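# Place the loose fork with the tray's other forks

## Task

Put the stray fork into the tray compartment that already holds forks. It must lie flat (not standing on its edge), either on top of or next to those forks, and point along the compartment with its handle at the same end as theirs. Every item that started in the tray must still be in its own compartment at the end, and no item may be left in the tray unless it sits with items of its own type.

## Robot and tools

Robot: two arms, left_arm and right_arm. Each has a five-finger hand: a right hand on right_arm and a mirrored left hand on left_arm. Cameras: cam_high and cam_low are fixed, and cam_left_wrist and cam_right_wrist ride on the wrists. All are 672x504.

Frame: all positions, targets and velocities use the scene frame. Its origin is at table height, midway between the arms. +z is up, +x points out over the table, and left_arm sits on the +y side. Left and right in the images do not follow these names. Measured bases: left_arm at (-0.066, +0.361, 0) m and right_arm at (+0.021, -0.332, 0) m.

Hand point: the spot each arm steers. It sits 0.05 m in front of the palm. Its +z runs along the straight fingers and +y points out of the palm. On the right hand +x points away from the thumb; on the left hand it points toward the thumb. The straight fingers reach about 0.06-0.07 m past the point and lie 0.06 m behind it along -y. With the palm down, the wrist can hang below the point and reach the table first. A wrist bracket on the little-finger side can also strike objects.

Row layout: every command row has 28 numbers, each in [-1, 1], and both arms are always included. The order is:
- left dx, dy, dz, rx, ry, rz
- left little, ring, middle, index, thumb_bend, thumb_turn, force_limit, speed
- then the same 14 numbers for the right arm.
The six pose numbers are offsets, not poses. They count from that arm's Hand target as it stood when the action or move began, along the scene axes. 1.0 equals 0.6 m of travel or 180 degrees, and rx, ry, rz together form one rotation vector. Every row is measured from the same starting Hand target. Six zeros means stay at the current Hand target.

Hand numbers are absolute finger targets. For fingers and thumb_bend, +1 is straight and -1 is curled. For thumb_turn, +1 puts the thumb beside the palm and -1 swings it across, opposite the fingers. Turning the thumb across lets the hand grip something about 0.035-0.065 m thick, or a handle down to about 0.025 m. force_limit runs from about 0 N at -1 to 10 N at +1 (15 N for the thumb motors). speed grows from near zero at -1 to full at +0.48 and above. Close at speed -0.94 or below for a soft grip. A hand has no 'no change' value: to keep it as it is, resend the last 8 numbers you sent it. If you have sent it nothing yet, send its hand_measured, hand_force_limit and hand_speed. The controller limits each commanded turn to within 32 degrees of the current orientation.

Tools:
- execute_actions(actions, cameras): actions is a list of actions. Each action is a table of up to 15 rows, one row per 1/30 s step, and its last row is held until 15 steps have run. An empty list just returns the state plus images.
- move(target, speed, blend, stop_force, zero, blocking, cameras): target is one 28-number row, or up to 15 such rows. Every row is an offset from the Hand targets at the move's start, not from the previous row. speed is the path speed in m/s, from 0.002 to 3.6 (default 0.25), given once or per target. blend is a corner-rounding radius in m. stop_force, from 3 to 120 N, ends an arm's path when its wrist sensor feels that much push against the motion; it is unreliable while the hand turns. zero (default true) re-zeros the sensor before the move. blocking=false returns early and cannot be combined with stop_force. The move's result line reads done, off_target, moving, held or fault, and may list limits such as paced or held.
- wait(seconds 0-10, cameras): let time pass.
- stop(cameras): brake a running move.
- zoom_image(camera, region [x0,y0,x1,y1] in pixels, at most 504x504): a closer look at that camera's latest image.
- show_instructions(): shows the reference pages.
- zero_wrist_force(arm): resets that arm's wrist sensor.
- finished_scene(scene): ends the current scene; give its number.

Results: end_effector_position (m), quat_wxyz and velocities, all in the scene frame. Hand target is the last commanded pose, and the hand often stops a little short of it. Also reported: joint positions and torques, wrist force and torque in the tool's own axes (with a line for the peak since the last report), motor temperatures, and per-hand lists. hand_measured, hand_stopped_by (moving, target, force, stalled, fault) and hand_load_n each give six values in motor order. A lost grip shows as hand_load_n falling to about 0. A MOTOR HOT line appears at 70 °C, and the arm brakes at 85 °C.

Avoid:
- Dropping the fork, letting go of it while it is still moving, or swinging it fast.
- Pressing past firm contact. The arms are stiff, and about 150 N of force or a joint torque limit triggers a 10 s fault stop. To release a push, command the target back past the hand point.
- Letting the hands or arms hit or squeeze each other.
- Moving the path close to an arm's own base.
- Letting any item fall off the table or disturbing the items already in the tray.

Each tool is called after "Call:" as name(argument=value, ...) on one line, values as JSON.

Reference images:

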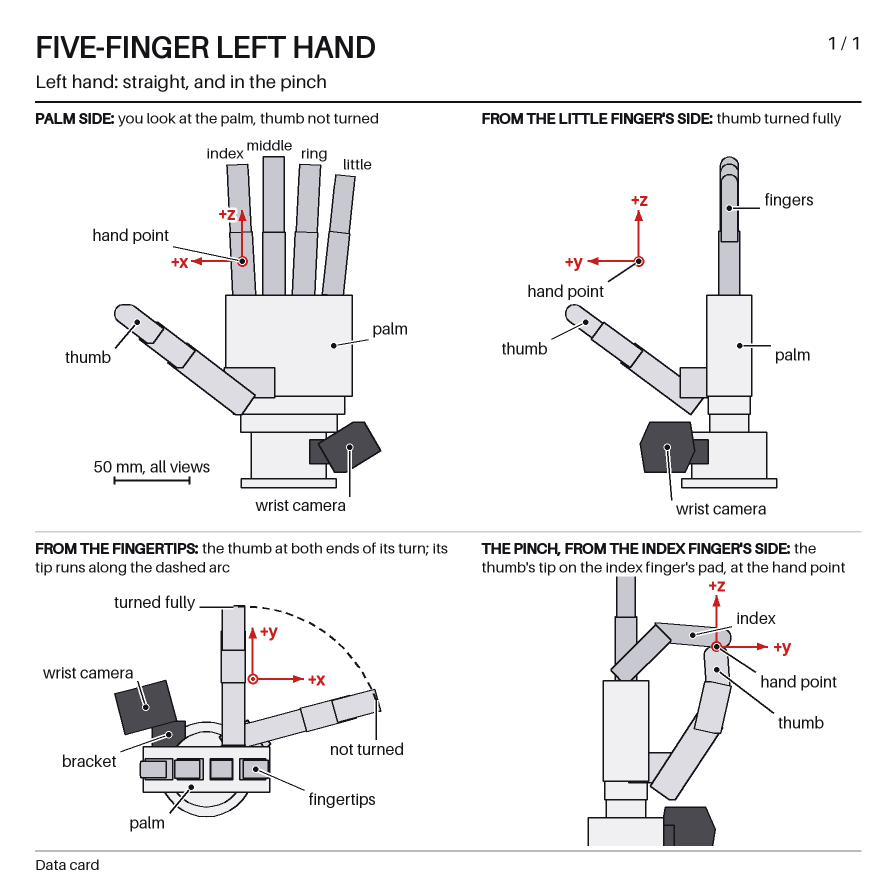

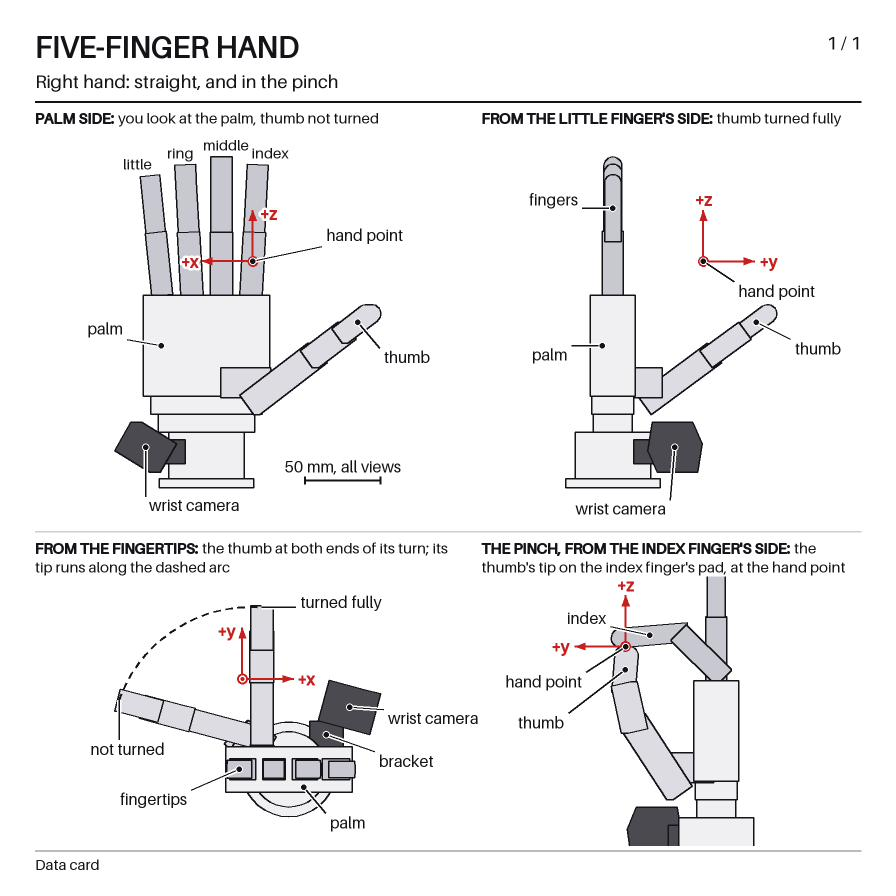

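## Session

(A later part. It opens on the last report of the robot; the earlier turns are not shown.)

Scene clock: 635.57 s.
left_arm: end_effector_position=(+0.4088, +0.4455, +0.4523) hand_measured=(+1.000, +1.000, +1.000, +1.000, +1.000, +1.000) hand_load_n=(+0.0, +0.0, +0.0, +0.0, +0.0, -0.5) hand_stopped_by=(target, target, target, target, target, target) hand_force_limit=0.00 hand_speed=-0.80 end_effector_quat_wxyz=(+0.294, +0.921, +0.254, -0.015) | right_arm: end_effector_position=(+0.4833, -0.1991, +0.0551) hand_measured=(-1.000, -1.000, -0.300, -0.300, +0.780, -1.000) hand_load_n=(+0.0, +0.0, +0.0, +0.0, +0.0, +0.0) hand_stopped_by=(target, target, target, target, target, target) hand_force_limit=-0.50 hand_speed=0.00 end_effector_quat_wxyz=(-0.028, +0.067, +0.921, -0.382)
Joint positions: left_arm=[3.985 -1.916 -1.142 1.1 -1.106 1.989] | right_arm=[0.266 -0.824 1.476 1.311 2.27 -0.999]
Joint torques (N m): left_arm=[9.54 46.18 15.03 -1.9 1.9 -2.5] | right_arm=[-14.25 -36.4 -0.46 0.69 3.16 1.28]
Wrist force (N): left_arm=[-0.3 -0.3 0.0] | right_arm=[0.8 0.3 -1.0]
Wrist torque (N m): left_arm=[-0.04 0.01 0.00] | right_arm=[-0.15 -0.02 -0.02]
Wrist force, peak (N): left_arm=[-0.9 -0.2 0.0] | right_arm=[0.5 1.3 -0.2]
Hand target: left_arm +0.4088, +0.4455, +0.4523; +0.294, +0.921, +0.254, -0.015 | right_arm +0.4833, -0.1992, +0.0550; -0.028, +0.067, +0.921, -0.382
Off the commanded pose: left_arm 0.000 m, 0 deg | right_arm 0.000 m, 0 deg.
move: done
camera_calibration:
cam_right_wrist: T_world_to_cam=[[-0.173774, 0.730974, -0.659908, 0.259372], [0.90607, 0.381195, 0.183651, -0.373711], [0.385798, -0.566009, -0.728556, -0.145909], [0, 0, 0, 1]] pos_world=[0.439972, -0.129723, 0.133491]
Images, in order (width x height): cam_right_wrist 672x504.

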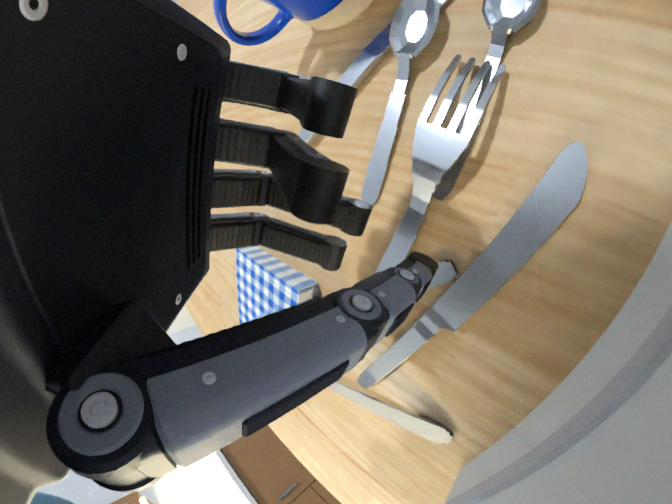

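Call:
move(target=[[0,0,0,0,0,0,1,1,1,1,1,1,0,-0.8,0,0.004,-0.045,0,0,0,-1,-1,-0.3,-0.3,0.76,-1,-0.5,0],[0,0,0,0,0,0,1,1,1,1,1,1,0,-0.8,0,0.004,-0.061,0,0,0,-1,-1,-0.3,-0.3,0.76,-1,-0.5,0]], speed=[0.05,0.015], stop_force=3, cameras=["cam_right_wrist"])

Call:
zoom_image(camera="cam_right_wrist", region=[240, 80, 520, 350])

Scene clock: 669.70 s.
left_arm: end_effector_position=(+0.4088, +0.4455, +0.4523) hand_measured=(+1.000, +1.000, +1.000, +1.000, +1.000, +1.000) hand_load_n=(+0.0, +0.0, +0.0, +0.0, +0.0, +0.0) hand_stopped_by=(target, target, target, target, target, target) hand_force_limit=0.00 hand_speed=-0.80 end_effector_quat_wxyz=(+0.294, +0.921, +0.254, -0.015) | right_arm: end_effector_position=(+0.4833, -0.1968, +0.0184) hand_measured=(-1.000, -1.000, -0.300, -0.300, +0.760, -1.000) hand_load_n=(+0.0, +0.0, +0.0, +0.0, +0.0, +0.0) hand_stopped_by=(target, target, target, target, target, target) hand_force_limit=-0.50 hand_speed=0.00 end_effector_quat_wxyz=(-0.028, +0.067, +0.921, -0.382)
Joint positions: left_arm=[3.985 -1.916 -1.142 1.1 -1.106 1.989] | right_arm=[0.27 -0.767 1.485 1.249 2.268 -0.993]
Joint torques (N m): left_arm=[10.08 45.83 15.44 -1.97 1.94 -2.52] | right_arm=[-12.75 -49.87 -11.21 4.91 2.22 -1.48]
Wrist force (N): left_arm=[-0.3 0.2 0.1] | right_arm=[0.5 0.0 -0.7]
Wrist torque (N m): left_arm=[0.04 0.00 0.00] | right_arm=[-0.20 0.03 -0.21]
Wrist force, peak (N): left_arm=[-0.6 -0.3 0.6] | right_arm=[0.7 0.4 -0.9]
Hand target: left_arm +0.4088, +0.4455, +0.4523; +0.294, +0.921, +0.254, -0.015 | right_arm +0.4833, -0.1968, +0.0184; -0.028, +0.067, +0.921, -0.382
Off the commanded pose: left_arm 0.000 m, 0 deg | right_arm 0.000 m, 0 deg.
move: done
camera_calibration:
cam_right_wrist: T_world_to_cam=[[-0.173642, 0.730948, -0.659972, 0.233417], [0.906186, 0.380978, 0.183528, -0.367915], [0.385584, -0.566189, -0.728529, -0.171277], [0, 0, 0, 1]] pos_world=[0.439972, -0.127424, 0.096791]
Images, in order (width x height): cam_right_wrist 672x504.

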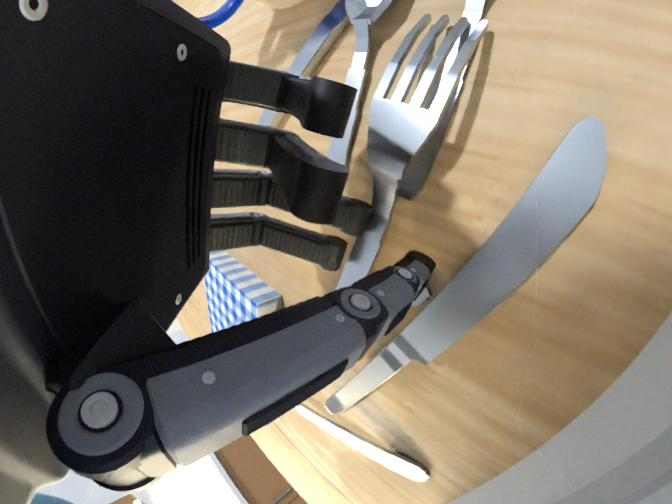

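Scaled by 1.800 from the camera's 672x504 image, which has a finer 960x720 frame.

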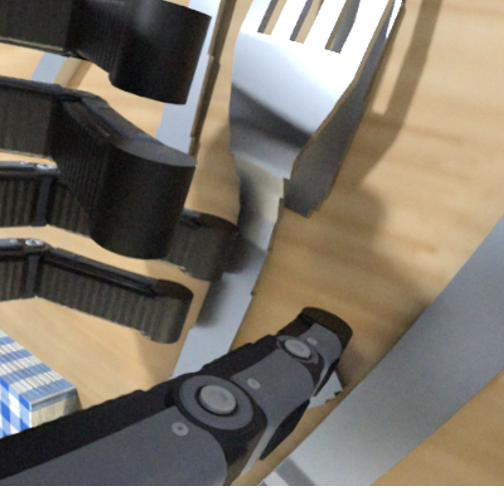

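Call:
move(target=[[0,0,0,0,0,0,1,1,1,1,1,1,0,-0.8,-0.0015,0.0115,0,0,0,0,-1,-1,-0.3,-0.3,0.62,-1,-0.5,-0.3]], speed=[0.02], stop_force=3, cameras=["cam_right_wrist"])

Call:
zoom_image(camera="cam_right_wrist", region=[300, 160, 460, 320])

Scene clock: 693.80 s.
left_arm: end_effector_position=(+0.4088, +0.4455, +0.4523) hand_measured=(+1.000, +1.000, +1.000, +1.000, +1.000, +1.000) hand_load_n=(+0.0, +0.0, +0.0, +0.0, +0.0, +0.0) hand_stopped_by=(target, target, target, target, target, target) hand_force_limit=0.00 hand_speed=-0.80 end_effector_quat_wxyz=(+0.294, +0.921, +0.254, -0.015) | right_arm: end_effector_position=(+0.4824, -0.1899, +0.0184) hand_measured=(-1.000, -1.000, -0.300, -0.300, +0.620, -1.000) hand_load_n=(+0.5, +0.0, -1.0, +0.0, +0.0, +0.0) hand_stopped_by=(target, target, target, target, target, target) hand_force_limit=-0.50 hand_speed=-0.30 end_effector_quat_wxyz=(-0.028, +0.067, +0.921, -0.382)
Joint positions: left_arm=[3.985 -1.916 -1.142 1.1 -1.106 1.989] | right_arm=[0.284 -0.761 1.476 1.263 2.263 -0.977]
Joint torques (N m): left_arm=[9.63 45.99 14.81 -1.91 1.79 -2.38] | right_arm=[-14.09 -49.59 0.13 0.4 2.16 -1.55]
Wrist force (N): left_arm=[-0.4 0.1 0.2] | right_arm=[0.2 -3.2 -1.8]
Wrist torque (N m): left_arm=[0.02 0.03 -0.02] | right_arm=[-0.31 0.04 -0.25]
Wrist force, peak (N): left_arm=[-0.8 -0.1 0.3] | right_arm=[0.1 -3.5 -1.5]
Hand target: left_arm +0.4088, +0.4455, +0.4523; +0.294, +0.921, +0.254, -0.015 | right_arm +0.4824, -0.1899, +0.0184; -0.028, +0.067, +0.921, -0.382
Off the commanded pose: left_arm 0.000 m, 0 deg | right_arm 0.000 m, 0 deg.
move: done
camera_calibration:
cam_right_wrist: T_world_to_cam=[[-0.173558, 0.730936, -0.660008, 0.228183], [0.90619, 0.380941, 0.183584, -0.36974], [0.385612, -0.566231, -0.728482, -0.167045], [0, 0, 0, 1]] pos_world=[0.439072, -0.120524, 0.0967912]
Images, in order (width x height): cam_right_wrist 672x504.

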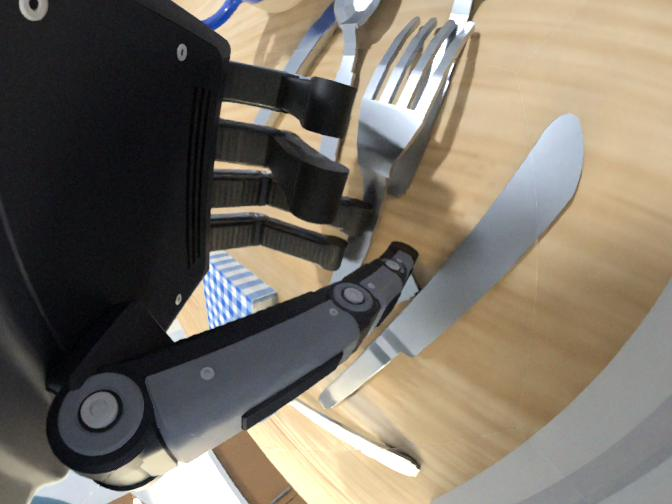

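Scaled by 3.150 from the camera's 672x504 image, which has a finer 960x720 frame.

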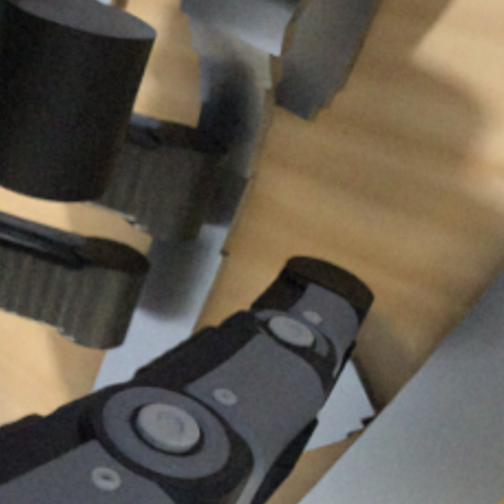

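Call:
execute_actions(actions=[[[0,0,0,0,0,0,1,1,1,1,1,1,0,-0.8,0,0,0,0,0,0,-1,-1,-0.3,-0.3,0.42,-1,-0.6,-0.7]],[[0,0,0,0,0,0,1,1,1,1,1,1,0,-0.8,0,0,0,0,0,0,-1,-1,-0.3,-0.3,0.42,-1,-0.6,-0.7]],[[0,0,0,0,0,0,1,1,1,1,1,1,0,-0.8,0,0,0,0,0,0,-1,-1,-0.3,-0.3,0.42,-1,-0.6,-0.7]]], cameras=["cam_right_wrist"])

Call:
zoom_image(camera="cam_right_wrist", region=[300, 160, 460, 320])

Scene clock: 712.70 s.
left_arm: end_effector_position=(+0.4088, +0.4455, +0.4523) hand_measured=(+1.000, +1.000, +1.000, +1.000, +1.000, +1.000) hand_load_n=(+0.0, +0.0, +0.0, +0.0, +0.0, +0.0) hand_stopped_by=(target, target, target, target, target, target) hand_force_limit=0.00 hand_speed=-0.80 end_effector_quat_wxyz=(+0.294, +0.921, +0.254, -0.015) | right_arm: end_effector_position=(+0.4824, -0.1899, +0.0184) hand_measured=(-1.000, -1.000, -0.300, -0.300, +0.420, -1.000) hand_load_n=(+0.0, +0.0, -1.5, +0.0, +0.0, +0.0) hand_stopped_by=(target, target, target, target, target, target) hand_force_limit=-0.60 hand_speed=-0.70 end_effector_quat_wxyz=(-0.028, +0.067, +0.921, -0.382)
Joint positions: left_arm=[3.985 -1.916 -1.142 1.1 -1.106 1.989] | right_arm=[0.284 -0.761 1.476 1.263 2.263 -0.977]
Joint torques (N m): left_arm=[9.62 46.24 15.45 -1.93 1.88 -2.59] | right_arm=[-13.99 -48.8 0.36 0.74 2.08 -1.3]
Wrist force (N): left_arm=[-0.1 0.0 0.1] | right_arm=[0.0 -2.8 -1.6]
Wrist torque (N m): left_arm=[0.01 -0.03 0.01] | right_arm=[-0.25 0.06 -0.25]
Wrist force, peak (N): left_arm=[-0.8 0.1 0.1] | right_arm=[-0.3 -3.4 -1.7]
Hand target: left_arm +0.4088, +0.4455, +0.4523; +0.294, +0.921, +0.254, -0.015 | right_arm +0.4824, -0.1899, +0.0184; -0.028, +0.067, +0.921, -0.382
Off the commanded pose: left_arm 0.000 m, 0 deg | right_arm 0.000 m, 0 deg.
Step readings (end_effector_position of left_arm | right_arm):
0: (+0.4088, +0.4455, +0.4523) | (+0.4824, -0.1899, +0.0184)
1: (+0.4088, +0.4455, +0.4523) | (+0.4824, -0.1899, +0.0184)
2: (+0.4088, +0.4455, +0.4523) | (+0.4824, -0.1899, +0.0184)
4: (+0.4088, +0.4455, +0.4523) | (+0.4824, -0.1899, +0.0184)
8: (+0.4088, +0.4455, +0.4523) | (+0.4824, -0.1899, +0.0184)
15: (+0.4088, +0.4455, +0.4523) | (+0.4824, -0.1899, +0.0184)
16: (+0.4088, +0.4455, +0.4523) | (+0.4824, -0.1899, +0.0184)
17: (+0.4088, +0.4455, +0.4523) | (+0.4824, -0.1899, +0.0184)
19: (+0.4088, +0.4455, +0.4523) | (+0.4824, -0.1899, +0.0184)
23: (+0.4088, +0.4455, +0.4523) | (+0.4824, -0.1899, +0.0184)
30: (+0.4088, +0.4455, +0.4523) | (+0.4824, -0.1899, +0.0184)
31: (+0.4088, +0.4455, +0.4523) | (+0.4824, -0.1899, +0.0184)
32: (+0.4088, +0.4455, +0.4523) | (+0.4824, -0.1899, +0.0184)
34: (+0.4088, +0.4455, +0.4523) | (+0.4824, -0.1899, +0.0184)
38: (+0.4088, +0.4455, +0.4523) | (+0.4824, -0.1899, +0.0184)
45: (+0.4088, +0.4455, +0.4523) | (+0.4824, -0.1899, +0.0184)
camera_calibration:
cam_right_wrist: T_world_to_cam=[[-0.173558, 0.730936, -0.660008, 0.228249], [0.90619, 0.380941, 0.183584, -0.369758], [0.385612, -0.566231, -0.728482, -0.166972], [0, 0, 0, 1]] pos_world=[0.439072, -0.120524, 0.0968912]
Images, in order (width x height): cam_right_wrist 672x504.

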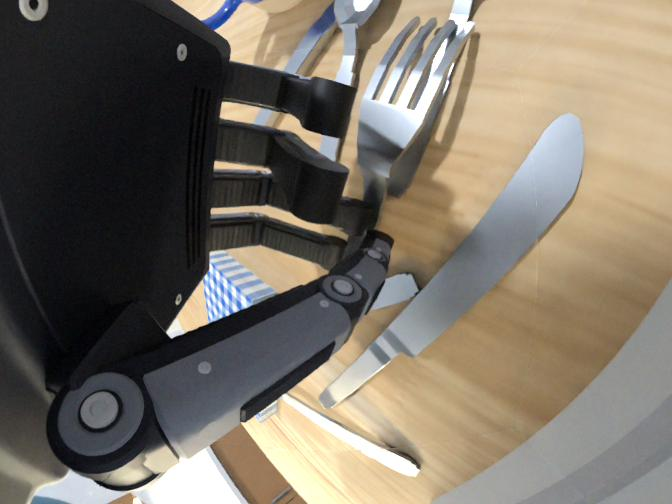

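Scaled by 3.150 from the camera's 672x504 image, which has a finer 960x720 frame.

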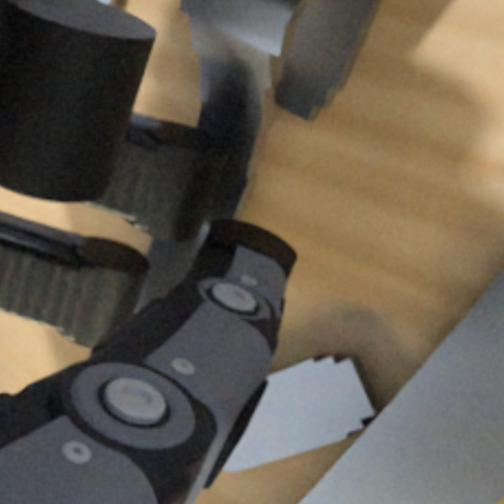

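Call:
move(target=[[0,0,0,0,0,0,1,1,1,1,1,1,0,-0.8,0,0,0,0,0,0,-1,-1,-0.3,-0.3,0.64,-1,-0.6,-0.3]], speed=[0.02], cameras=[])

Call:
move(target=[[0,0,0,0,0,0,1,1,1,1,1,1,0,-0.8,0.01,-0.004,0,0,0,0,-1,-1,-0.3,-0.3,0.64,-1,-0.6,-0.3],[0,0,0,0,0,0,1,1,1,1,1,1,0,-0.8,0.01,-0.004,-0.0057,0,0,0,-1,-1,-0.3,-0.3,0.64,-1,-0.6,-0.3]], speed=[0.015,0.01], stop_force=3, cameras=["cam_right_wrist"])

Call:
zoom_image(camera="cam_right_wrist", region=[300, 160, 460, 320])

Scene clock: 759.47 s.
left_arm: end_effector_position=(+0.4088, +0.4455, +0.4523) hand_measured=(+1.000, +1.000, +1.000, +1.000, +1.000, +1.000) hand_load_n=(+0.0, +0.0, +0.0, +0.0, +0.0, +0.0) hand_stopped_by=(target, target, target, target, target, target) hand_force_limit=0.00 hand_speed=-0.80 end_effector_quat_wxyz=(+0.294, +0.921, +0.254, -0.015) | right_arm: end_effector_position=(+0.4824, -0.1899, +0.0184) hand_measured=(-1.000, -1.000, -0.300, -0.300, +0.640, -1.000) hand_load_n=(+0.0, +0.0, -1.0, +0.0, -0.5, +0.0) hand_stopped_by=(target, target, target, target, target, target) hand_force_limit=-0.60 hand_speed=-0.30 end_effector_quat_wxyz=(-0.028, +0.067, +0.921, -0.382)
Joint positions: left_arm=[3.985 -1.916 -1.142 1.1 -1.106 1.989] | right_arm=[0.284 -0.761 1.476 1.263 2.263 -0.977]
Joint torques (N m): left_arm=[9.56 46.24 16.4 -1.94 1.55 -2.46] | right_arm=[-13.09 -49.66 -0.59 1.29 2.05 -0.98]
Wrist force (N): left_arm=[-0.3 -0.1 0.5] | right_arm=[0.1 -3.1 -1.6]
Wrist torque (N m): left_arm=[-0.03 0.01 0.00] | right_arm=[-0.31 0.05 -0.25]
Wrist force, peak (N): left_arm=[-0.7 -0.4 0.4] | right_arm=[-0.3 -3.2 -1.9]
Hand target: left_arm +0.4088, +0.4455, +0.4523; +0.294, +0.921, +0.254, -0.015 | right_arm +0.4824, -0.1899, +0.0184; -0.028, +0.067, +0.921, -0.382
Off the commanded pose: left_arm 0.000 m, 0 deg | right_arm 0.000 m, 0 deg.
move: done
No camera images: "cameras" was empty.

Scene clock: 760.90 s.
left_arm: end_effector_position=(+0.4088, +0.4455, +0.4523) hand_measured=(+1.000, +1.000, +1.000, +1.000, +1.000, +1.000) hand_load_n=(+0.0, -0.5, +0.0, +0.0, +0.0, +0.0) hand_stopped_by=(target, target, target, target, target, target) hand_force_limit=0.00 hand_speed=-0.80 end_effector_quat_wxyz=(+0.294, +0.921, +0.254, -0.015) | right_arm: end_effector_position=(+0.4885, -0.1924, +0.0177) hand_measured=(-1.000, -1.000, -0.300, -0.300, +0.640, -1.000) hand_load_n=(+0.0, +0.0, -3.5, +0.0, +0.0, +0.0) hand_stopped_by=(target, target, target, target, target, target) hand_force_limit=-0.60 hand_speed=-0.30 end_effector_quat_wxyz=(-0.028, +0.067, +0.921, -0.382)
Joint positions: left_arm=[3.985 -1.916 -1.142 1.1 -1.106 1.989] | right_arm=[0.275 -0.753 1.46 1.265 2.266 -0.986]
Joint torques (N m): left_arm=[9.69 46.41 15.62 -2.02 1.8 -2.63] | right_arm=[-10.04 -48.93 -13.3 3.89 -1.11 -0.21]
Wrist force (N): left_arm=[-0.2 -0.3 0.3] | right_arm=[1.4 -4.4 -3.3]
Wrist torque (N m): left_arm=[-0.04 -0.01 0.02] | right_arm=[-0.32 0.05 -0.13]
Wrist force, peak (N): left_arm=[-0.4 0.5 0.4] | right_arm=[1.2 -10.1 -4.9]
Hand target: left_arm +0.4088, +0.4455, +0.4523; +0.294, +0.921, +0.254, -0.015 | right_arm +0.4885, -0.1924, +0.0177; -0.028, +0.067, +0.921, -0.382 (not the last commanded pose)
Off the commanded pose: left_arm 0.000 m, 0 deg | right_arm 0.003 m, 0 deg.
move: contact (right_arm); path passed 1 of 2 targets
camera_calibration:
cam_right_wrist: T_world_to_cam=[[-0.173782, 0.730801, -0.660098, 0.230764], [0.906193, 0.381066, 0.183312, -0.374165], [0.385506, -0.566319, -0.728469, -0.171215], [0, 0, 0, 1]] pos_world=[0.445172, -0.123024, 0.0961906]
Images, in order (width x height): cam_right_wrist 672x504.

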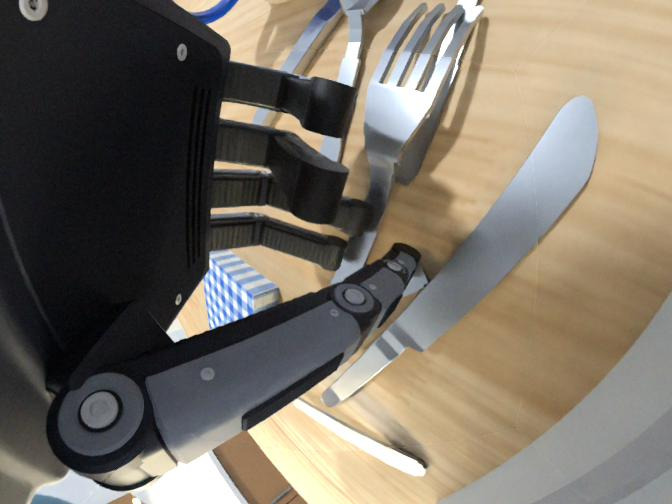

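Scaled by 3.150 from the camera's 672x504 image, which has a finer 960x720 frame.

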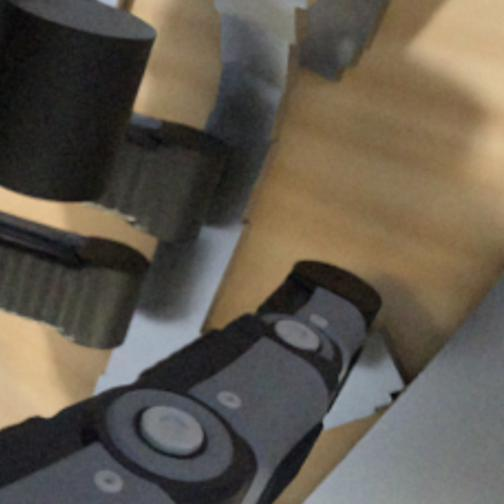

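Call:
move(target=[[0,0,0,0,0,0,1,1,1,1,1,1,0,-0.8,0,0,0.014,0,0,0,-1,-1,-0.3,-0.3,0.66,-1,-0.6,-0.3],[0,0,0,0,0,0,1,1,1,1,1,1,0,-0.8,-0.002,-0.007,0.014,0,0,-0.044,-1,-1,-0.3,-0.3,0.66,-1,-0.6,-0.3]], speed=[0.03,0.05], cameras=["cam_right_wrist"])

Call:
zoom_image(camera="cam_right_wrist", region=[300, 130, 490, 320])

Scene clock: 784.27 s.
left_arm: end_effector_position=(+0.4088, +0.4455, +0.4523) hand_measured=(+1.000, +1.000, +1.000, +1.000, +1.000, +1.000) hand_load_n=(+0.0, +0.0, +0.0, +0.0, +0.0, +0.0) hand_stopped_by=(target, target, target, target, target, target) hand_force_limit=0.00 hand_speed=-0.80 end_effector_quat_wxyz=(+0.294, +0.921, +0.254, -0.015) | right_arm: end_effector_position=(+0.4873, -0.1966, +0.0261) hand_measured=(-1.000, -1.000, -0.300, -0.300, +0.660, -1.000) hand_load_n=(+0.0, +0.0, +0.0, +0.0, +0.0, +0.0) hand_stopped_by=(target, target, target, target, target, target) hand_force_limit=-0.60 hand_speed=-0.30 end_effector_quat_wxyz=(-0.054, +0.130, +0.915, -0.379) end_effector_velocity=(+0.001, +0.000, +0.000) end_effector_angular_velocity=(+0.000, -0.003, +0.003)
Joint positions: left_arm=[3.985 -1.916 -1.142 1.1 -1.106 1.989] | right_arm=[0.258 -0.735 1.422 1.372 2.214 -0.847]
Joint velocities: left_arm=[within noise] | right_arm=[0 0 0 -0.005 0.002 -0.003]
Joint torques (N m): left_arm=[9.19 45.84 15.35 -1.93 1.57 -2.51] | right_arm=[-1.31 -48.26 -9.4 0.79 2.96 -1.65]
Wrist force (N): left_arm=[-0.3 0.2 -0.1] | right_arm=[0.3 0.4 -0.3]
Wrist torque (N m): left_arm=[0.05 0.00 -0.01] | right_arm=[-0.17 0.04 -0.08]
Wrist force, peak (N): left_arm=[-0.7 -0.4 0.3] | right_arm=[1.2 -4.9 -3.6]
Hand target: left_arm +0.4088, +0.4455, +0.4523; +0.294, +0.921, +0.254, -0.015 | right_arm +0.4873, -0.1966, +0.0261; -0.054, +0.130, +0.915, -0.379
Off the commanded pose: left_arm 0.000 m, 0 deg | right_arm 0.000 m, 0 deg.
move: done
camera_calibration:
cam_right_wrist: T_world_to_cam=[[-0.0712614, 0.747985, -0.659879, 0.192485], [0.950172, 0.252181, 0.183241, -0.419802], [0.30347, -0.61394, -0.728686, -0.13648], [0, 0, 0, 1]] pos_world=[0.454019, -0.121901, 0.10449]
Images, in order (width x height): cam_right_wrist 672x504.

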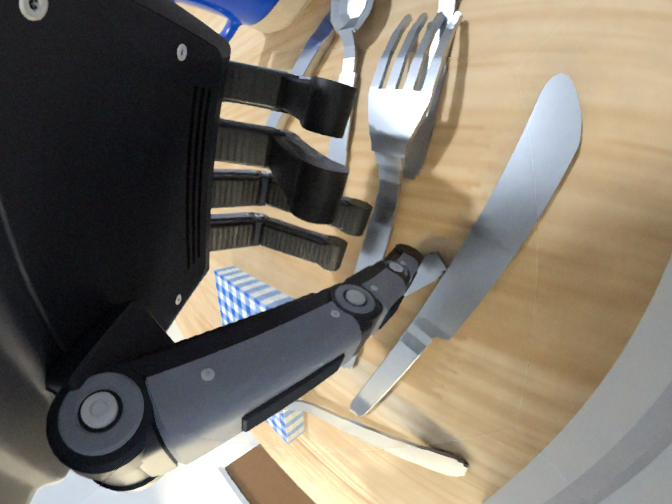

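Scaled by 2.653 from the camera's 672x504 image, which has a finer 960x720 frame.

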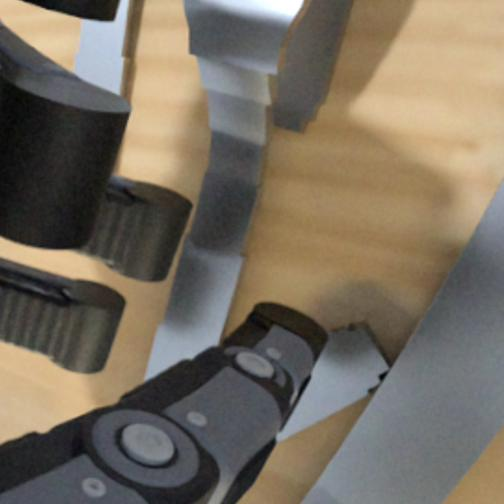

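Call:
move(target=[[0,0,0,0,0,0,1,1,1,1,1,1,0,-0.8,-0.0202,-0.002,0,0,0,0,-1,-1,-0.36,-0.3,0.66,-1,-0.6,-0.3],[0,0,0,0,0,0,1,1,1,1,1,1,0,-0.8,-0.0202,-0.002,-0.0142,0,0,0,-1,-1,-0.36,-0.3,0.66,-1,-0.6,-0.3]], speed=[0.03,0.012], stop_force=3, cameras=["cam_right_wrist"])

Call:
zoom_image(camera="cam_right_wrist", region=[300, 130, 490, 320])

Scene clock: 851.00 s.
left_arm: end_effector_position=(+0.4088, +0.4455, +0.4523) hand_measured=(+1.000, +1.000, +1.000, +1.000, +1.000, +1.000) hand_load_n=(+0.0, +0.0, +0.0, +0.0, +0.0, +0.0) hand_stopped_by=(target, target, target, target, target, target) hand_force_limit=0.00 hand_speed=-0.80 end_effector_quat_wxyz=(+0.294, +0.921, +0.254, -0.015) | right_arm: end_effector_position=(+0.4752, -0.1978, +0.0176) hand_measured=(-1.000, -1.000, -0.360, -0.300, +0.660, -1.000) hand_load_n=(+0.0, +0.0, +0.0, +0.0, +0.0, +0.0) hand_stopped_by=(target, target, target, target, target, target) hand_force_limit=-0.60 hand_speed=-0.30 end_effector_quat_wxyz=(-0.054, +0.130, +0.915, -0.379)
Joint positions: left_arm=[3.985 -1.916 -1.142 1.1 -1.106 1.989] | right_arm=[0.263 -0.743 1.467 1.337 2.212 -0.842]
Joint torques (N m): left_arm=[10.74 45.88 15.4 -2.03 1.56 -2.53] | right_arm=[-15.09 -49.98 0.3 4.74 2.31 -1.54]
Wrist force (N): left_arm=[-0.5 -0.3 0.3] | right_arm=[0.3 0.0 -0.6]
Wrist torque (N m): left_arm=[-0.04 0.04 -0.01] | right_arm=[-0.22 0.05 -0.21]
Wrist force, peak (N): left_arm=[-0.6 -0.6 0.3] | right_arm=[0.6 0.4 -0.9]
Hand target: left_arm +0.4088, +0.4455, +0.4523; +0.294, +0.921, +0.254, -0.015 | right_arm +0.4752, -0.1978, +0.0176; -0.054, +0.130, +0.915, -0.379
Off the commanded pose: left_arm 0.000 m, 0 deg | right_arm 0.000 m, 0 deg.
move: done
camera_calibration:
cam_right_wrist: T_world_to_cam=[[-0.0714638, 0.747871, -0.659986, 0.187055], [0.950063, 0.252548, 0.183304, -0.406281], [0.303765, -0.613929, -0.728573, -0.139775], [0, 0, 0, 1]] pos_world=[0.441819, -0.1231, 0.0960906]
Images, in order (width x height): cam_right_wrist 672x504.

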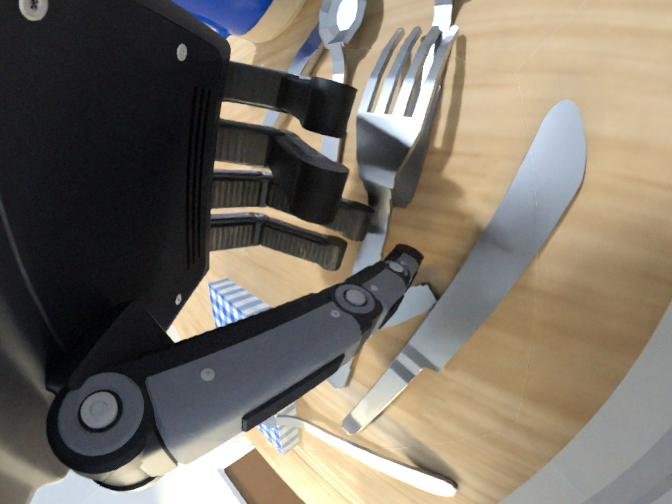

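Scaled by 2.653 from the camera's 672x504 image, which has a finer 960x720 frame.

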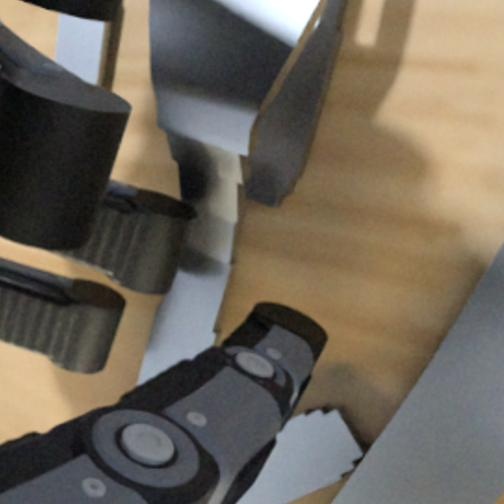

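Call:
move(target=[[0,0,0,0,0,0,1,1,1,1,1,1,0,-0.8,0.0,0,0.002,0,0,0,-1,-1,-0.3,-0.38,0.76,-1,-0.6,-0.3],[0,0,0,0,0,0,1,1,1,1,1,1,0,-0.8,-0.002,-0.0083,0,0,0,0,-1,-1,-0.3,-0.38,0.76,-1,-0.6,-0.3]], speed=[0.03,0.012], stop_force=3, cameras=["cam_right_wrist"])

Call:
zoom_image(camera="cam_right_wrist", region=[300, 130, 490, 320])

Scene clock: 867.23 s.
left_arm: end_effector_position=(+0.4088, +0.4455, +0.4523) hand_measured=(+1.000, +1.000, +1.000, +1.000, +1.000, +1.000) hand_load_n=(+0.0, +0.0, +0.0, +0.0, +0.0, +0.0) hand_stopped_by=(target, target, target, target, target, target) hand_force_limit=0.00 hand_speed=-0.80 end_effector_quat_wxyz=(+0.294, +0.921, +0.254, -0.015) | right_arm: end_effector_position=(+0.4740, -0.2028, +0.0176) hand_measured=(-1.000, -1.000, -0.300, -0.380, +0.760, -1.000) hand_load_n=(+0.0, +0.5, +0.5, +0.0, +0.0, +0.0) hand_stopped_by=(target, target, target, target, target, target) hand_force_limit=-0.60 hand_speed=-0.30 end_effector_quat_wxyz=(-0.054, +0.130, +0.915, -0.379)
Joint positions: left_arm=[3.985 -1.916 -1.142 1.1 -1.106 1.989] | right_arm=[0.254 -0.75 1.479 1.326 2.216 -0.852]
Joint torques (N m): left_arm=[9.52 45.52 16.7 -1.97 1.42 -2.39] | right_arm=[13.37 -33.97 -26.28 4.91 -1.52 1.46]
Wrist force (N): left_arm=[-0.1 -0.3 0.1] | right_arm=[0.5 0.2 -0.5]
Wrist torque (N m): left_arm=[-0.03 -0.02 0.02] | right_arm=[-0.19 0.03 -0.05]
Wrist force, peak (N): left_arm=[-0.6 -0.5 0.1] | right_arm=[0.1 -1.2 -0.9]
Hand target: left_arm +0.4088, +0.4455, +0.4523; +0.294, +0.921, +0.254, -0.015 | right_arm +0.4740, -0.2028, +0.0176; -0.054, +0.130, +0.915, -0.379
Off the commanded pose: left_arm 0.000 m, 0 deg | right_arm 0.000 m, 0 deg.
move: done
camera_calibration:
cam_right_wrist: T_world_to_cam=[[-0.0714638, 0.747871, -0.659986, 0.190709], [0.950063, 0.252548, 0.183304, -0.403878], [0.303765, -0.613929, -0.728573, -0.14248], [0, 0, 0, 1]] pos_world=[0.440619, -0.1281, 0.0960906]
Images, in order (width x height): cam_right_wrist 672x504.

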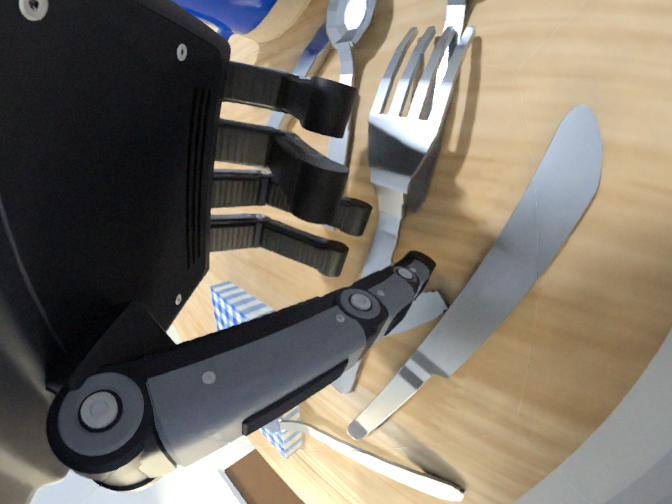

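Scaled by 2.653 from the camera's 672x504 image, which has a finer 960x720 frame.

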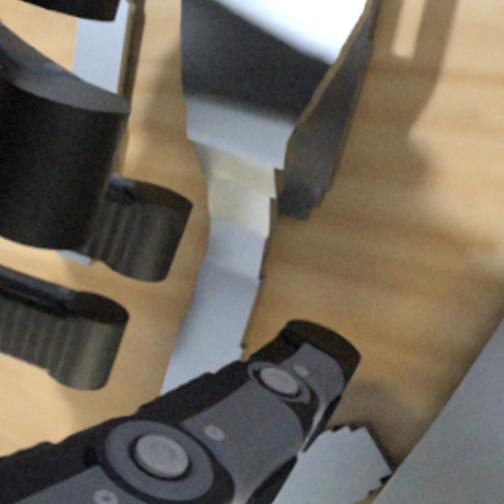

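Call:
move(target=[[0,0,0,0,0,0,1,1,1,1,1,1,0,-0.8,0,0,-0.0035,0,0,0,-1,-1,-0.34,-0.36,0.76,-1,-0.6,-0.3]], speed=[0.01], stop_force=3, cameras=[])

Call:
execute_actions(actions=[[[0,0,0,0,0,0,1,1,1,1,1,1,0,-0.8,0,0,0,0,0,0,-1,-1,-0.34,-0.36,0.4,-1,-0.6,-0.75]],[[0,0,0,0,0,0,1,1,1,1,1,1,0,-0.8,0,0,0,0,0,0,-1,-1,-0.34,-0.36,0.4,-1,-0.6,-0.75]],[[0,0,0,0,0,0,1,1,1,1,1,1,0,-0.8,0,0,0,0,0,0,-1,-1,-0.34,-0.36,0.4,-1,-0.6,-0.75]]], cameras=["cam_right_wrist"])

Call:
zoom_image(camera="cam_right_wrist", region=[300, 130, 490, 320])

Scene clock: 882.67 s.
left_arm: end_effector_position=(+0.4088, +0.4455, +0.4523) hand_measured=(+1.000, +1.000, +1.000, +1.000, +1.000, +1.000) hand_load_n=(+0.0, +0.0, +0.0, +0.0, +0.0, +0.0) hand_stopped_by=(target, target, target, target, target, target) hand_force_limit=0.00 hand_speed=-0.80 end_effector_quat_wxyz=(+0.294, +0.921, +0.254, -0.015) | right_arm: end_effector_position=(+0.4740, -0.2028, +0.0155) hand_measured=(-1.000, -1.000, -0.340, -0.360, +0.760, -1.000) hand_load_n=(+0.0, +0.0, +0.0, +0.0, +0.0, +0.0) hand_stopped_by=(target, target, target, target, target, target) hand_force_limit=-0.60 hand_speed=-0.30 end_effector_quat_wxyz=(-0.054, +0.130, +0.915, -0.379)
Joint positions: left_arm=[3.985 -1.916 -1.142 1.1 -1.106 1.989] | right_arm=[0.254 -0.746 1.48 1.322 2.216 -0.852]
Joint torques (N m): left_arm=[10.34 46.55 16.12 -1.95 1.42 -2.57] | right_arm=[13.17 -45.7 1.26 3.9 -1.49 1.64]
Wrist force (N): left_arm=[-0.1 0.4 0.2] | right_arm=[0.5 0.1 -0.6]
Wrist torque (N m): left_arm=[0.07 -0.03 0.00] | right_arm=[-0.21 0.03 -0.05]
Wrist force, peak (N): left_arm=[-0.3 -0.4 0.7] | right_arm=[0.5 0.7 -0.5]
Hand target: left_arm +0.4088, +0.4455, +0.4523; +0.294, +0.921, +0.254, -0.015 | right_arm +0.4740, -0.2028, +0.0155; -0.054, +0.130, +0.915, -0.379
Off the commanded pose: left_arm 0.000 m, 0 deg | right_arm 0.000 m, 0 deg.
move: done
No camera images: "cameras" was empty.

Scene clock: 884.37 s.
left_arm: end_effector_position=(+0.4088, +0.4455, +0.4523) hand_measured=(+1.000, +1.000, +1.000, +1.000, +1.000, +1.000) hand_load_n=(+0.0, +0.0, +0.0, +0.0, +0.0, +0.0) hand_stopped_by=(target, target, target, target, target, target) hand_force_limit=0.00 hand_speed=-0.80 end_effector_quat_wxyz=(+0.294, +0.921, +0.254, -0.015) | right_arm: end_effector_position=(+0.4740, -0.2028, +0.0155) hand_measured=(-1.000, -1.000, -0.340, -0.360, +0.538, -1.000) hand_load_n=(+0.0, +0.0, +1.0, +0.0, +2.5, +0.0) hand_stopped_by=(target, target, target, target, force, target) hand_force_limit=-0.60 hand_speed=-0.75 end_effector_quat_wxyz=(-0.054, +0.130, +0.915, -0.379)
Joint positions: left_arm=[3.985 -1.916 -1.142 1.1 -1.106 1.989] | right_arm=[0.254 -0.746 1.48 1.322 2.216 -0.852]
Joint torques (N m): left_arm=[10.48 45.96 16.38 -1.93 1.44 -2.57] | right_arm=[12.54 -49.18 -0.42 4.11 -1.54 1.35]
Wrist force (N): left_arm=[-0.3 -0.1 0.2] | right_arm=[0.2 -1.3 -2.3]
Wrist torque (N m): left_arm=[-0.01 0.01 0.00] | right_arm=[-0.29 0.02 -0.09]
Wrist force, peak (N): left_arm=[-0.6 -0.1 0.5] | right_arm=[0.2 -1.7 -2.8]
Hand target: left_arm +0.4088, +0.4455, +0.4523; +0.294, +0.921, +0.254, -0.015 | right_arm +0.4740, -0.2028, +0.0155; -0.054, +0.130, +0.915, -0.379
Off the commanded pose: left_arm 0.000 m, 0 deg | right_arm 0.000 m, 0 deg.
Step readings (end_effector_position of left_arm | right_arm):
0: (+0.4088, +0.4455, +0.4523) | (+0.4740, -0.2028, +0.0155)
1: (+0.4088, +0.4455, +0.4523) | (+0.4740, -0.2028, +0.0155)
2: (+0.4088, +0.4455, +0.4523) | (+0.4740, -0.2028, +0.0155)
4: (+0.4088, +0.4455, +0.4523) | (+0.4740, -0.2028, +0.0155)
8: (+0.4088, +0.4455, +0.4523) | (+0.4740, -0.2028, +0.0155)
15: (+0.4088, +0.4455, +0.4523) | (+0.4740, -0.2028, +0.0155)
16: (+0.4088, +0.4455, +0.4523) | (+0.4740, -0.2028, +0.0155)
17: (+0.4088, +0.4455, +0.4523) | (+0.4740, -0.2028, +0.0155)
19: (+0.4088, +0.4455, +0.4523) | (+0.4740, -0.2028, +0.0155)
23: (+0.4088, +0.4455, +0.4523) | (+0.4740, -0.2028, +0.0155)
30: (+0.4088, +0.4455, +0.4523) | (+0.4740, -0.2028, +0.0155)
31: (+0.4088, +0.4455, +0.4523) | (+0.4740, -0.2028, +0.0155)
32: (+0.4088, +0.4455, +0.4523) | (+0.4740, -0.2028, +0.0155)
34: (+0.4088, +0.4455, +0.4523) | (+0.4740, -0.2028, +0.0155)
38: (+0.4088, +0.4455, +0.4523) | (+0.4740, -0.2028, +0.0155)
45: (+0.4088, +0.4455, +0.4523) | (+0.4740, -0.2028, +0.0155)
camera_calibration:
cam_right_wrist: T_world_to_cam=[[-0.0714638, 0.747871, -0.659986, 0.189323], [0.950063, 0.252548, 0.183304, -0.403493], [0.303765, -0.613929, -0.728573, -0.14401], [0, 0, 0, 1]] pos_world=[0.440619, -0.1281, 0.0939906]
Images, in order (width x height): cam_right_wrist 672x504.

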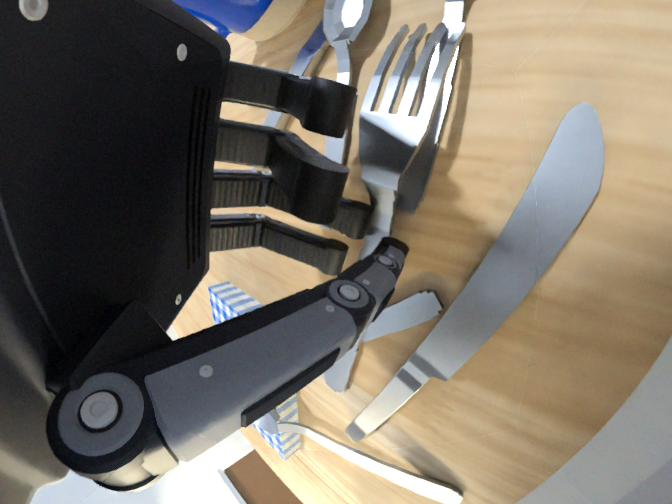

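Scaled by 2.653 from the camera's 672x504 image, which has a finer 960x720 frame.

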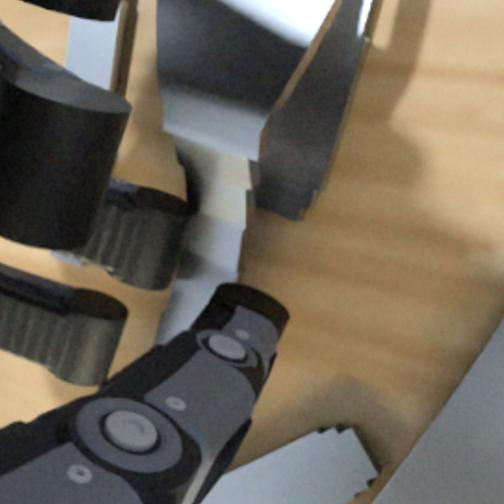

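Call:
execute_actions(actions=[[[0,0,0,0,0,0,1,1,1,1,1,1,0,-0.8,0,0,0,0,0,0,-1,-1,-0.38,-0.5,0.44,-1,-0.4,-0.75]],[[0,0,0,0,0,0,1,1,1,1,1,1,0,-0.8,0,0,0,0,0,0,-1,-1,-0.38,-0.5,0.44,-1,-0.4,-0.75]],[[0,0,0,0,0,0,1,1,1,1,1,1,0,-0.8,0,0,0,0,0,0,-1,-1,-0.38,-0.5,0.44,-1,-0.4,-0.75]]], cameras=["cam_right_wrist"])

Call:
zoom_image(camera="cam_right_wrist", region=[300, 130, 490, 320])

Scene clock: 894.73 s.
left_arm: end_effector_position=(+0.4088, +0.4455, +0.4523) hand_measured=(+1.000, +1.000, +1.000, +1.000, +1.000, +1.000) hand_load_n=(+0.0, +0.0, +0.0, +0.0, +0.0, +0.0) hand_stopped_by=(target, target, target, target, target, target) hand_force_limit=0.00 hand_speed=-0.80 end_effector_quat_wxyz=(+0.294, +0.921, +0.254, -0.015) | right_arm: end_effector_position=(+0.4740, -0.2028, +0.0155) hand_measured=(-1.000, -1.000, -0.380, -0.500, +0.442, -1.000) hand_load_n=(+0.0, +0.5, +0.0, +0.0, +1.5, +0.0) hand_stopped_by=(target, target, target, target, target, target) hand_force_limit=-0.40 hand_speed=-0.75 end_effector_quat_wxyz=(-0.054, +0.130, +0.915, -0.379)
Joint positions: left_arm=[3.985 -1.916 -1.142 1.1 -1.106 1.989] | right_arm=[0.254 -0.746 1.48 1.322 2.216 -0.852]
Joint torques (N m): left_arm=[9.25 44.95 16.18 -1.98 1.41 -2.57] | right_arm=[8.08 -48.31 -2.02 4.29 -1.2 0.6]
Wrist force (N): left_arm=[-0.5 -0.1 -0.2] | right_arm=[0.3 -0.9 -3.2]
Wrist torque (N m): left_arm=[0.02 0.02 -0.01] | right_arm=[-0.28 0.07 -0.08]
Wrist force, peak (N): left_arm=[-0.4 -0.2 0.7] | right_arm=[0.3 -0.6 -3.8]
Hand target: left_arm +0.4088, +0.4455, +0.4523; +0.294, +0.921, +0.254, -0.015 | right_arm +0.4740, -0.2028, +0.0155; -0.054, +0.130, +0.915, -0.379
Off the commanded pose: left_arm 0.000 m, 0 deg | right_arm 0.000 m, 0 deg.
Step readings (end_effector_position of left_arm | right_arm):
0: (+0.4088, +0.4455, +0.4523) | (+0.4740, -0.2028, +0.0155)
1: (+0.4088, +0.4455, +0.4523) | (+0.4740, -0.2028, +0.0155)
2: (+0.4088, +0.4455, +0.4523) | (+0.4740, -0.2028, +0.0155)
4: (+0.4088, +0.4455, +0.4523) | (+0.4740, -0.2028, +0.0155)
8: (+0.4088, +0.4455, +0.4523) | (+0.4740, -0.2028, +0.0155)
15: (+0.4088, +0.4455, +0.4523) | (+0.4740, -0.2028, +0.0155)
16: (+0.4088, +0.4455, +0.4523) | (+0.4740, -0.2028, +0.0155)
17: (+0.4088, +0.4455, +0.4523) | (+0.4740, -0.2028, +0.0155)
19: (+0.4088, +0.4455, +0.4523) | (+0.4740, -0.2028, +0.0155)
23: (+0.4088, +0.4455, +0.4523) | (+0.4740, -0.2028, +0.0155)
30: (+0.4088, +0.4455, +0.4523) | (+0.4740, -0.2028, +0.0155)
31: (+0.4088, +0.4455, +0.4523) | (+0.4740, -0.2028, +0.0155)
32: (+0.4088, +0.4455, +0.4523) | (+0.4740, -0.2028, +0.0155)
34: (+0.4088, +0.4455, +0.4523) | (+0.4740, -0.2028, +0.0155)
38: (+0.4088, +0.4455, +0.4523) | (+0.4740, -0.2028, +0.0155)
45: (+0.4088, +0.4455, +0.4523) | (+0.4740, -0.2028, +0.0155)
camera_calibration:
cam_right_wrist: T_world_to_cam=[[-0.0714638, 0.747871, -0.659986, 0.189323], [0.950063, 0.252548, 0.183304, -0.403493], [0.303765, -0.613929, -0.728573, -0.14401], [0, 0, 0, 1]] pos_world=[0.440619, -0.1281, 0.0939906]
Images, in order (width x height): cam_right_wrist 672x504.

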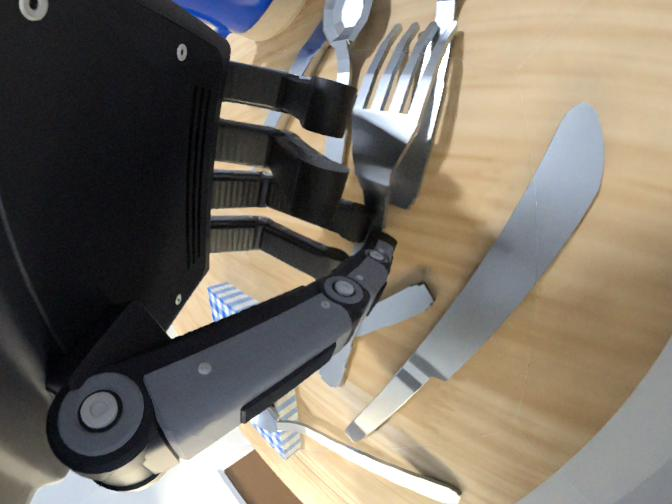

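Scaled by 2.653 from the camera's 672x504 image, which has a finer 960x720 frame.

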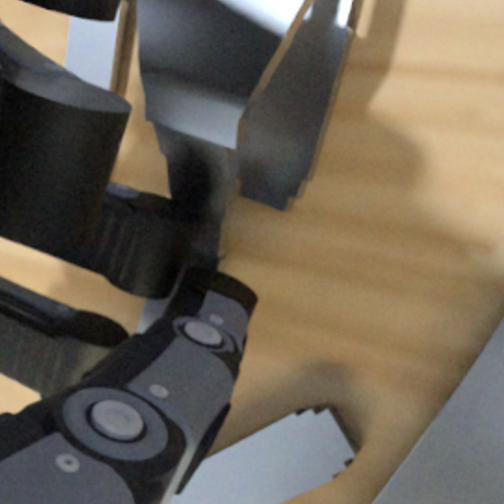

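Call:
move(target=[[0,0,0,0,0,0,1,1,1,1,1,1,0,-0.8,0,0,0,0,0,0,-1,-1,-0.26,-0.26,0.72,-1,-0.6,0],[0,0,0,0,0,0,1,1,1,1,1,1,0,-0.8,0,0,0.02,0,0,0,-1,-1,-0.26,-0.26,0.72,-1,-0.6,0],[0,0,0,0,0,0,1,1,1,1,1,1,0,-0.8,0,0,0.02,-0.0221,0.0641,0,-1,-1,-0.26,-0.26,0.65,-1,-0.6,0]], speed=[0.03,0.03,0.05], cameras=["cam_right_wrist"])

Call:
zoom_image(camera="cam_right_wrist", region=[300, 130, 490, 320])

Scene clock: 950.50 s.
left_arm: end_effector_position=(+0.4088, +0.4455, +0.4523) hand_measured=(+1.000, +1.000, +1.000, +1.000, +1.000, +1.000) hand_load_n=(+0.0, +0.0, +0.5, +0.0, +0.0, +0.0) hand_stopped_by=(target, target, target, target, target, target) hand_force_limit=0.00 hand_speed=-0.80 end_effector_quat_wxyz=(+0.294, +0.921, +0.254, -0.015) | right_arm: end_effector_position=(+0.4740, -0.2028, +0.0275) hand_measured=(-1.000, -1.000, -0.324, -0.260, +0.650, -1.000) hand_load_n=(+0.0, +0.0, +0.5, +0.0, +0.5, +0.0) hand_stopped_by=(target, target, stalled, target, target, target) hand_force_limit=-0.60 hand_speed=0.00 end_effector_quat_wxyz=(-0.141, +0.093, +0.891, -0.422)
Joint positions: left_arm=[3.985 -1.916 -1.142 1.1 -1.106 1.989] | right_arm=[0.259 -0.651 1.356 1.572 2.224 -0.838]
Joint torques (N m): left_arm=[9.35 44.85 16.19 -1.96 1.38 -2.47] | right_arm=[9.59 -53.31 0.23 1.36 1.06 -0.87]
Wrist force (N): left_arm=[0.0 -0.1 0.4] | right_arm=[0.5 0.5 -1.0]
Wrist torque (N m): left_arm=[-0.02 -0.04 0.01] | right_arm=[-0.14 -0.02 -0.23]
Wrist force, peak (N): left_arm=[-0.7 -0.3 0.4] | right_arm=[-2.7 -11.7 -13.7]
Hand target: left_arm +0.4088, +0.4455, +0.4523; +0.294, +0.921, +0.254, -0.015 | right_arm +0.4740, -0.2028, +0.0275; -0.141, +0.093, +0.891, -0.422
Off the commanded pose: left_arm 0.000 m, 0 deg | right_arm 0.000 m, 0 deg.
move: done
camera_calibration:
cam_right_wrist: T_world_to_cam=[[-0.207073, 0.701044, -0.682392, 0.252623], [0.965748, 0.257961, -0.028046, -0.406258], [0.156369, -0.664826, -0.730448, -0.0757221], [0, 0, 0, 1]] pos_world=[0.456495, -0.122643, 0.105683]
Images, in order (width x height): cam_right_wrist 672x504.

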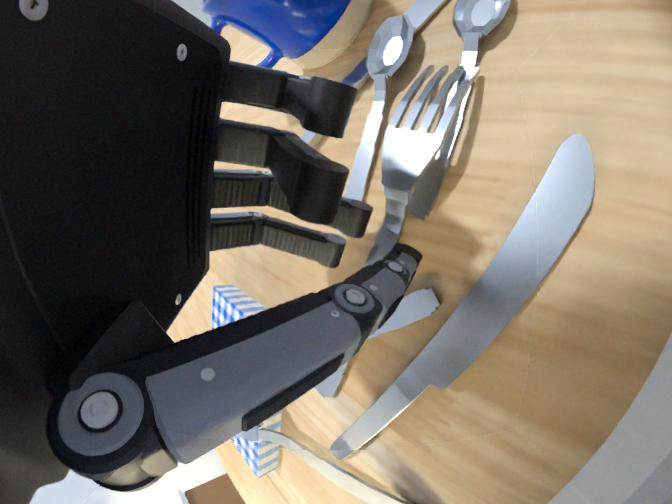

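Scaled by 2.653 from the camera's 672x504 image, which has a finer 960x720 frame.

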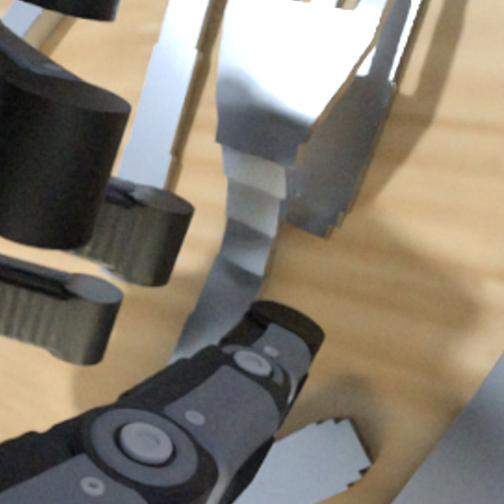

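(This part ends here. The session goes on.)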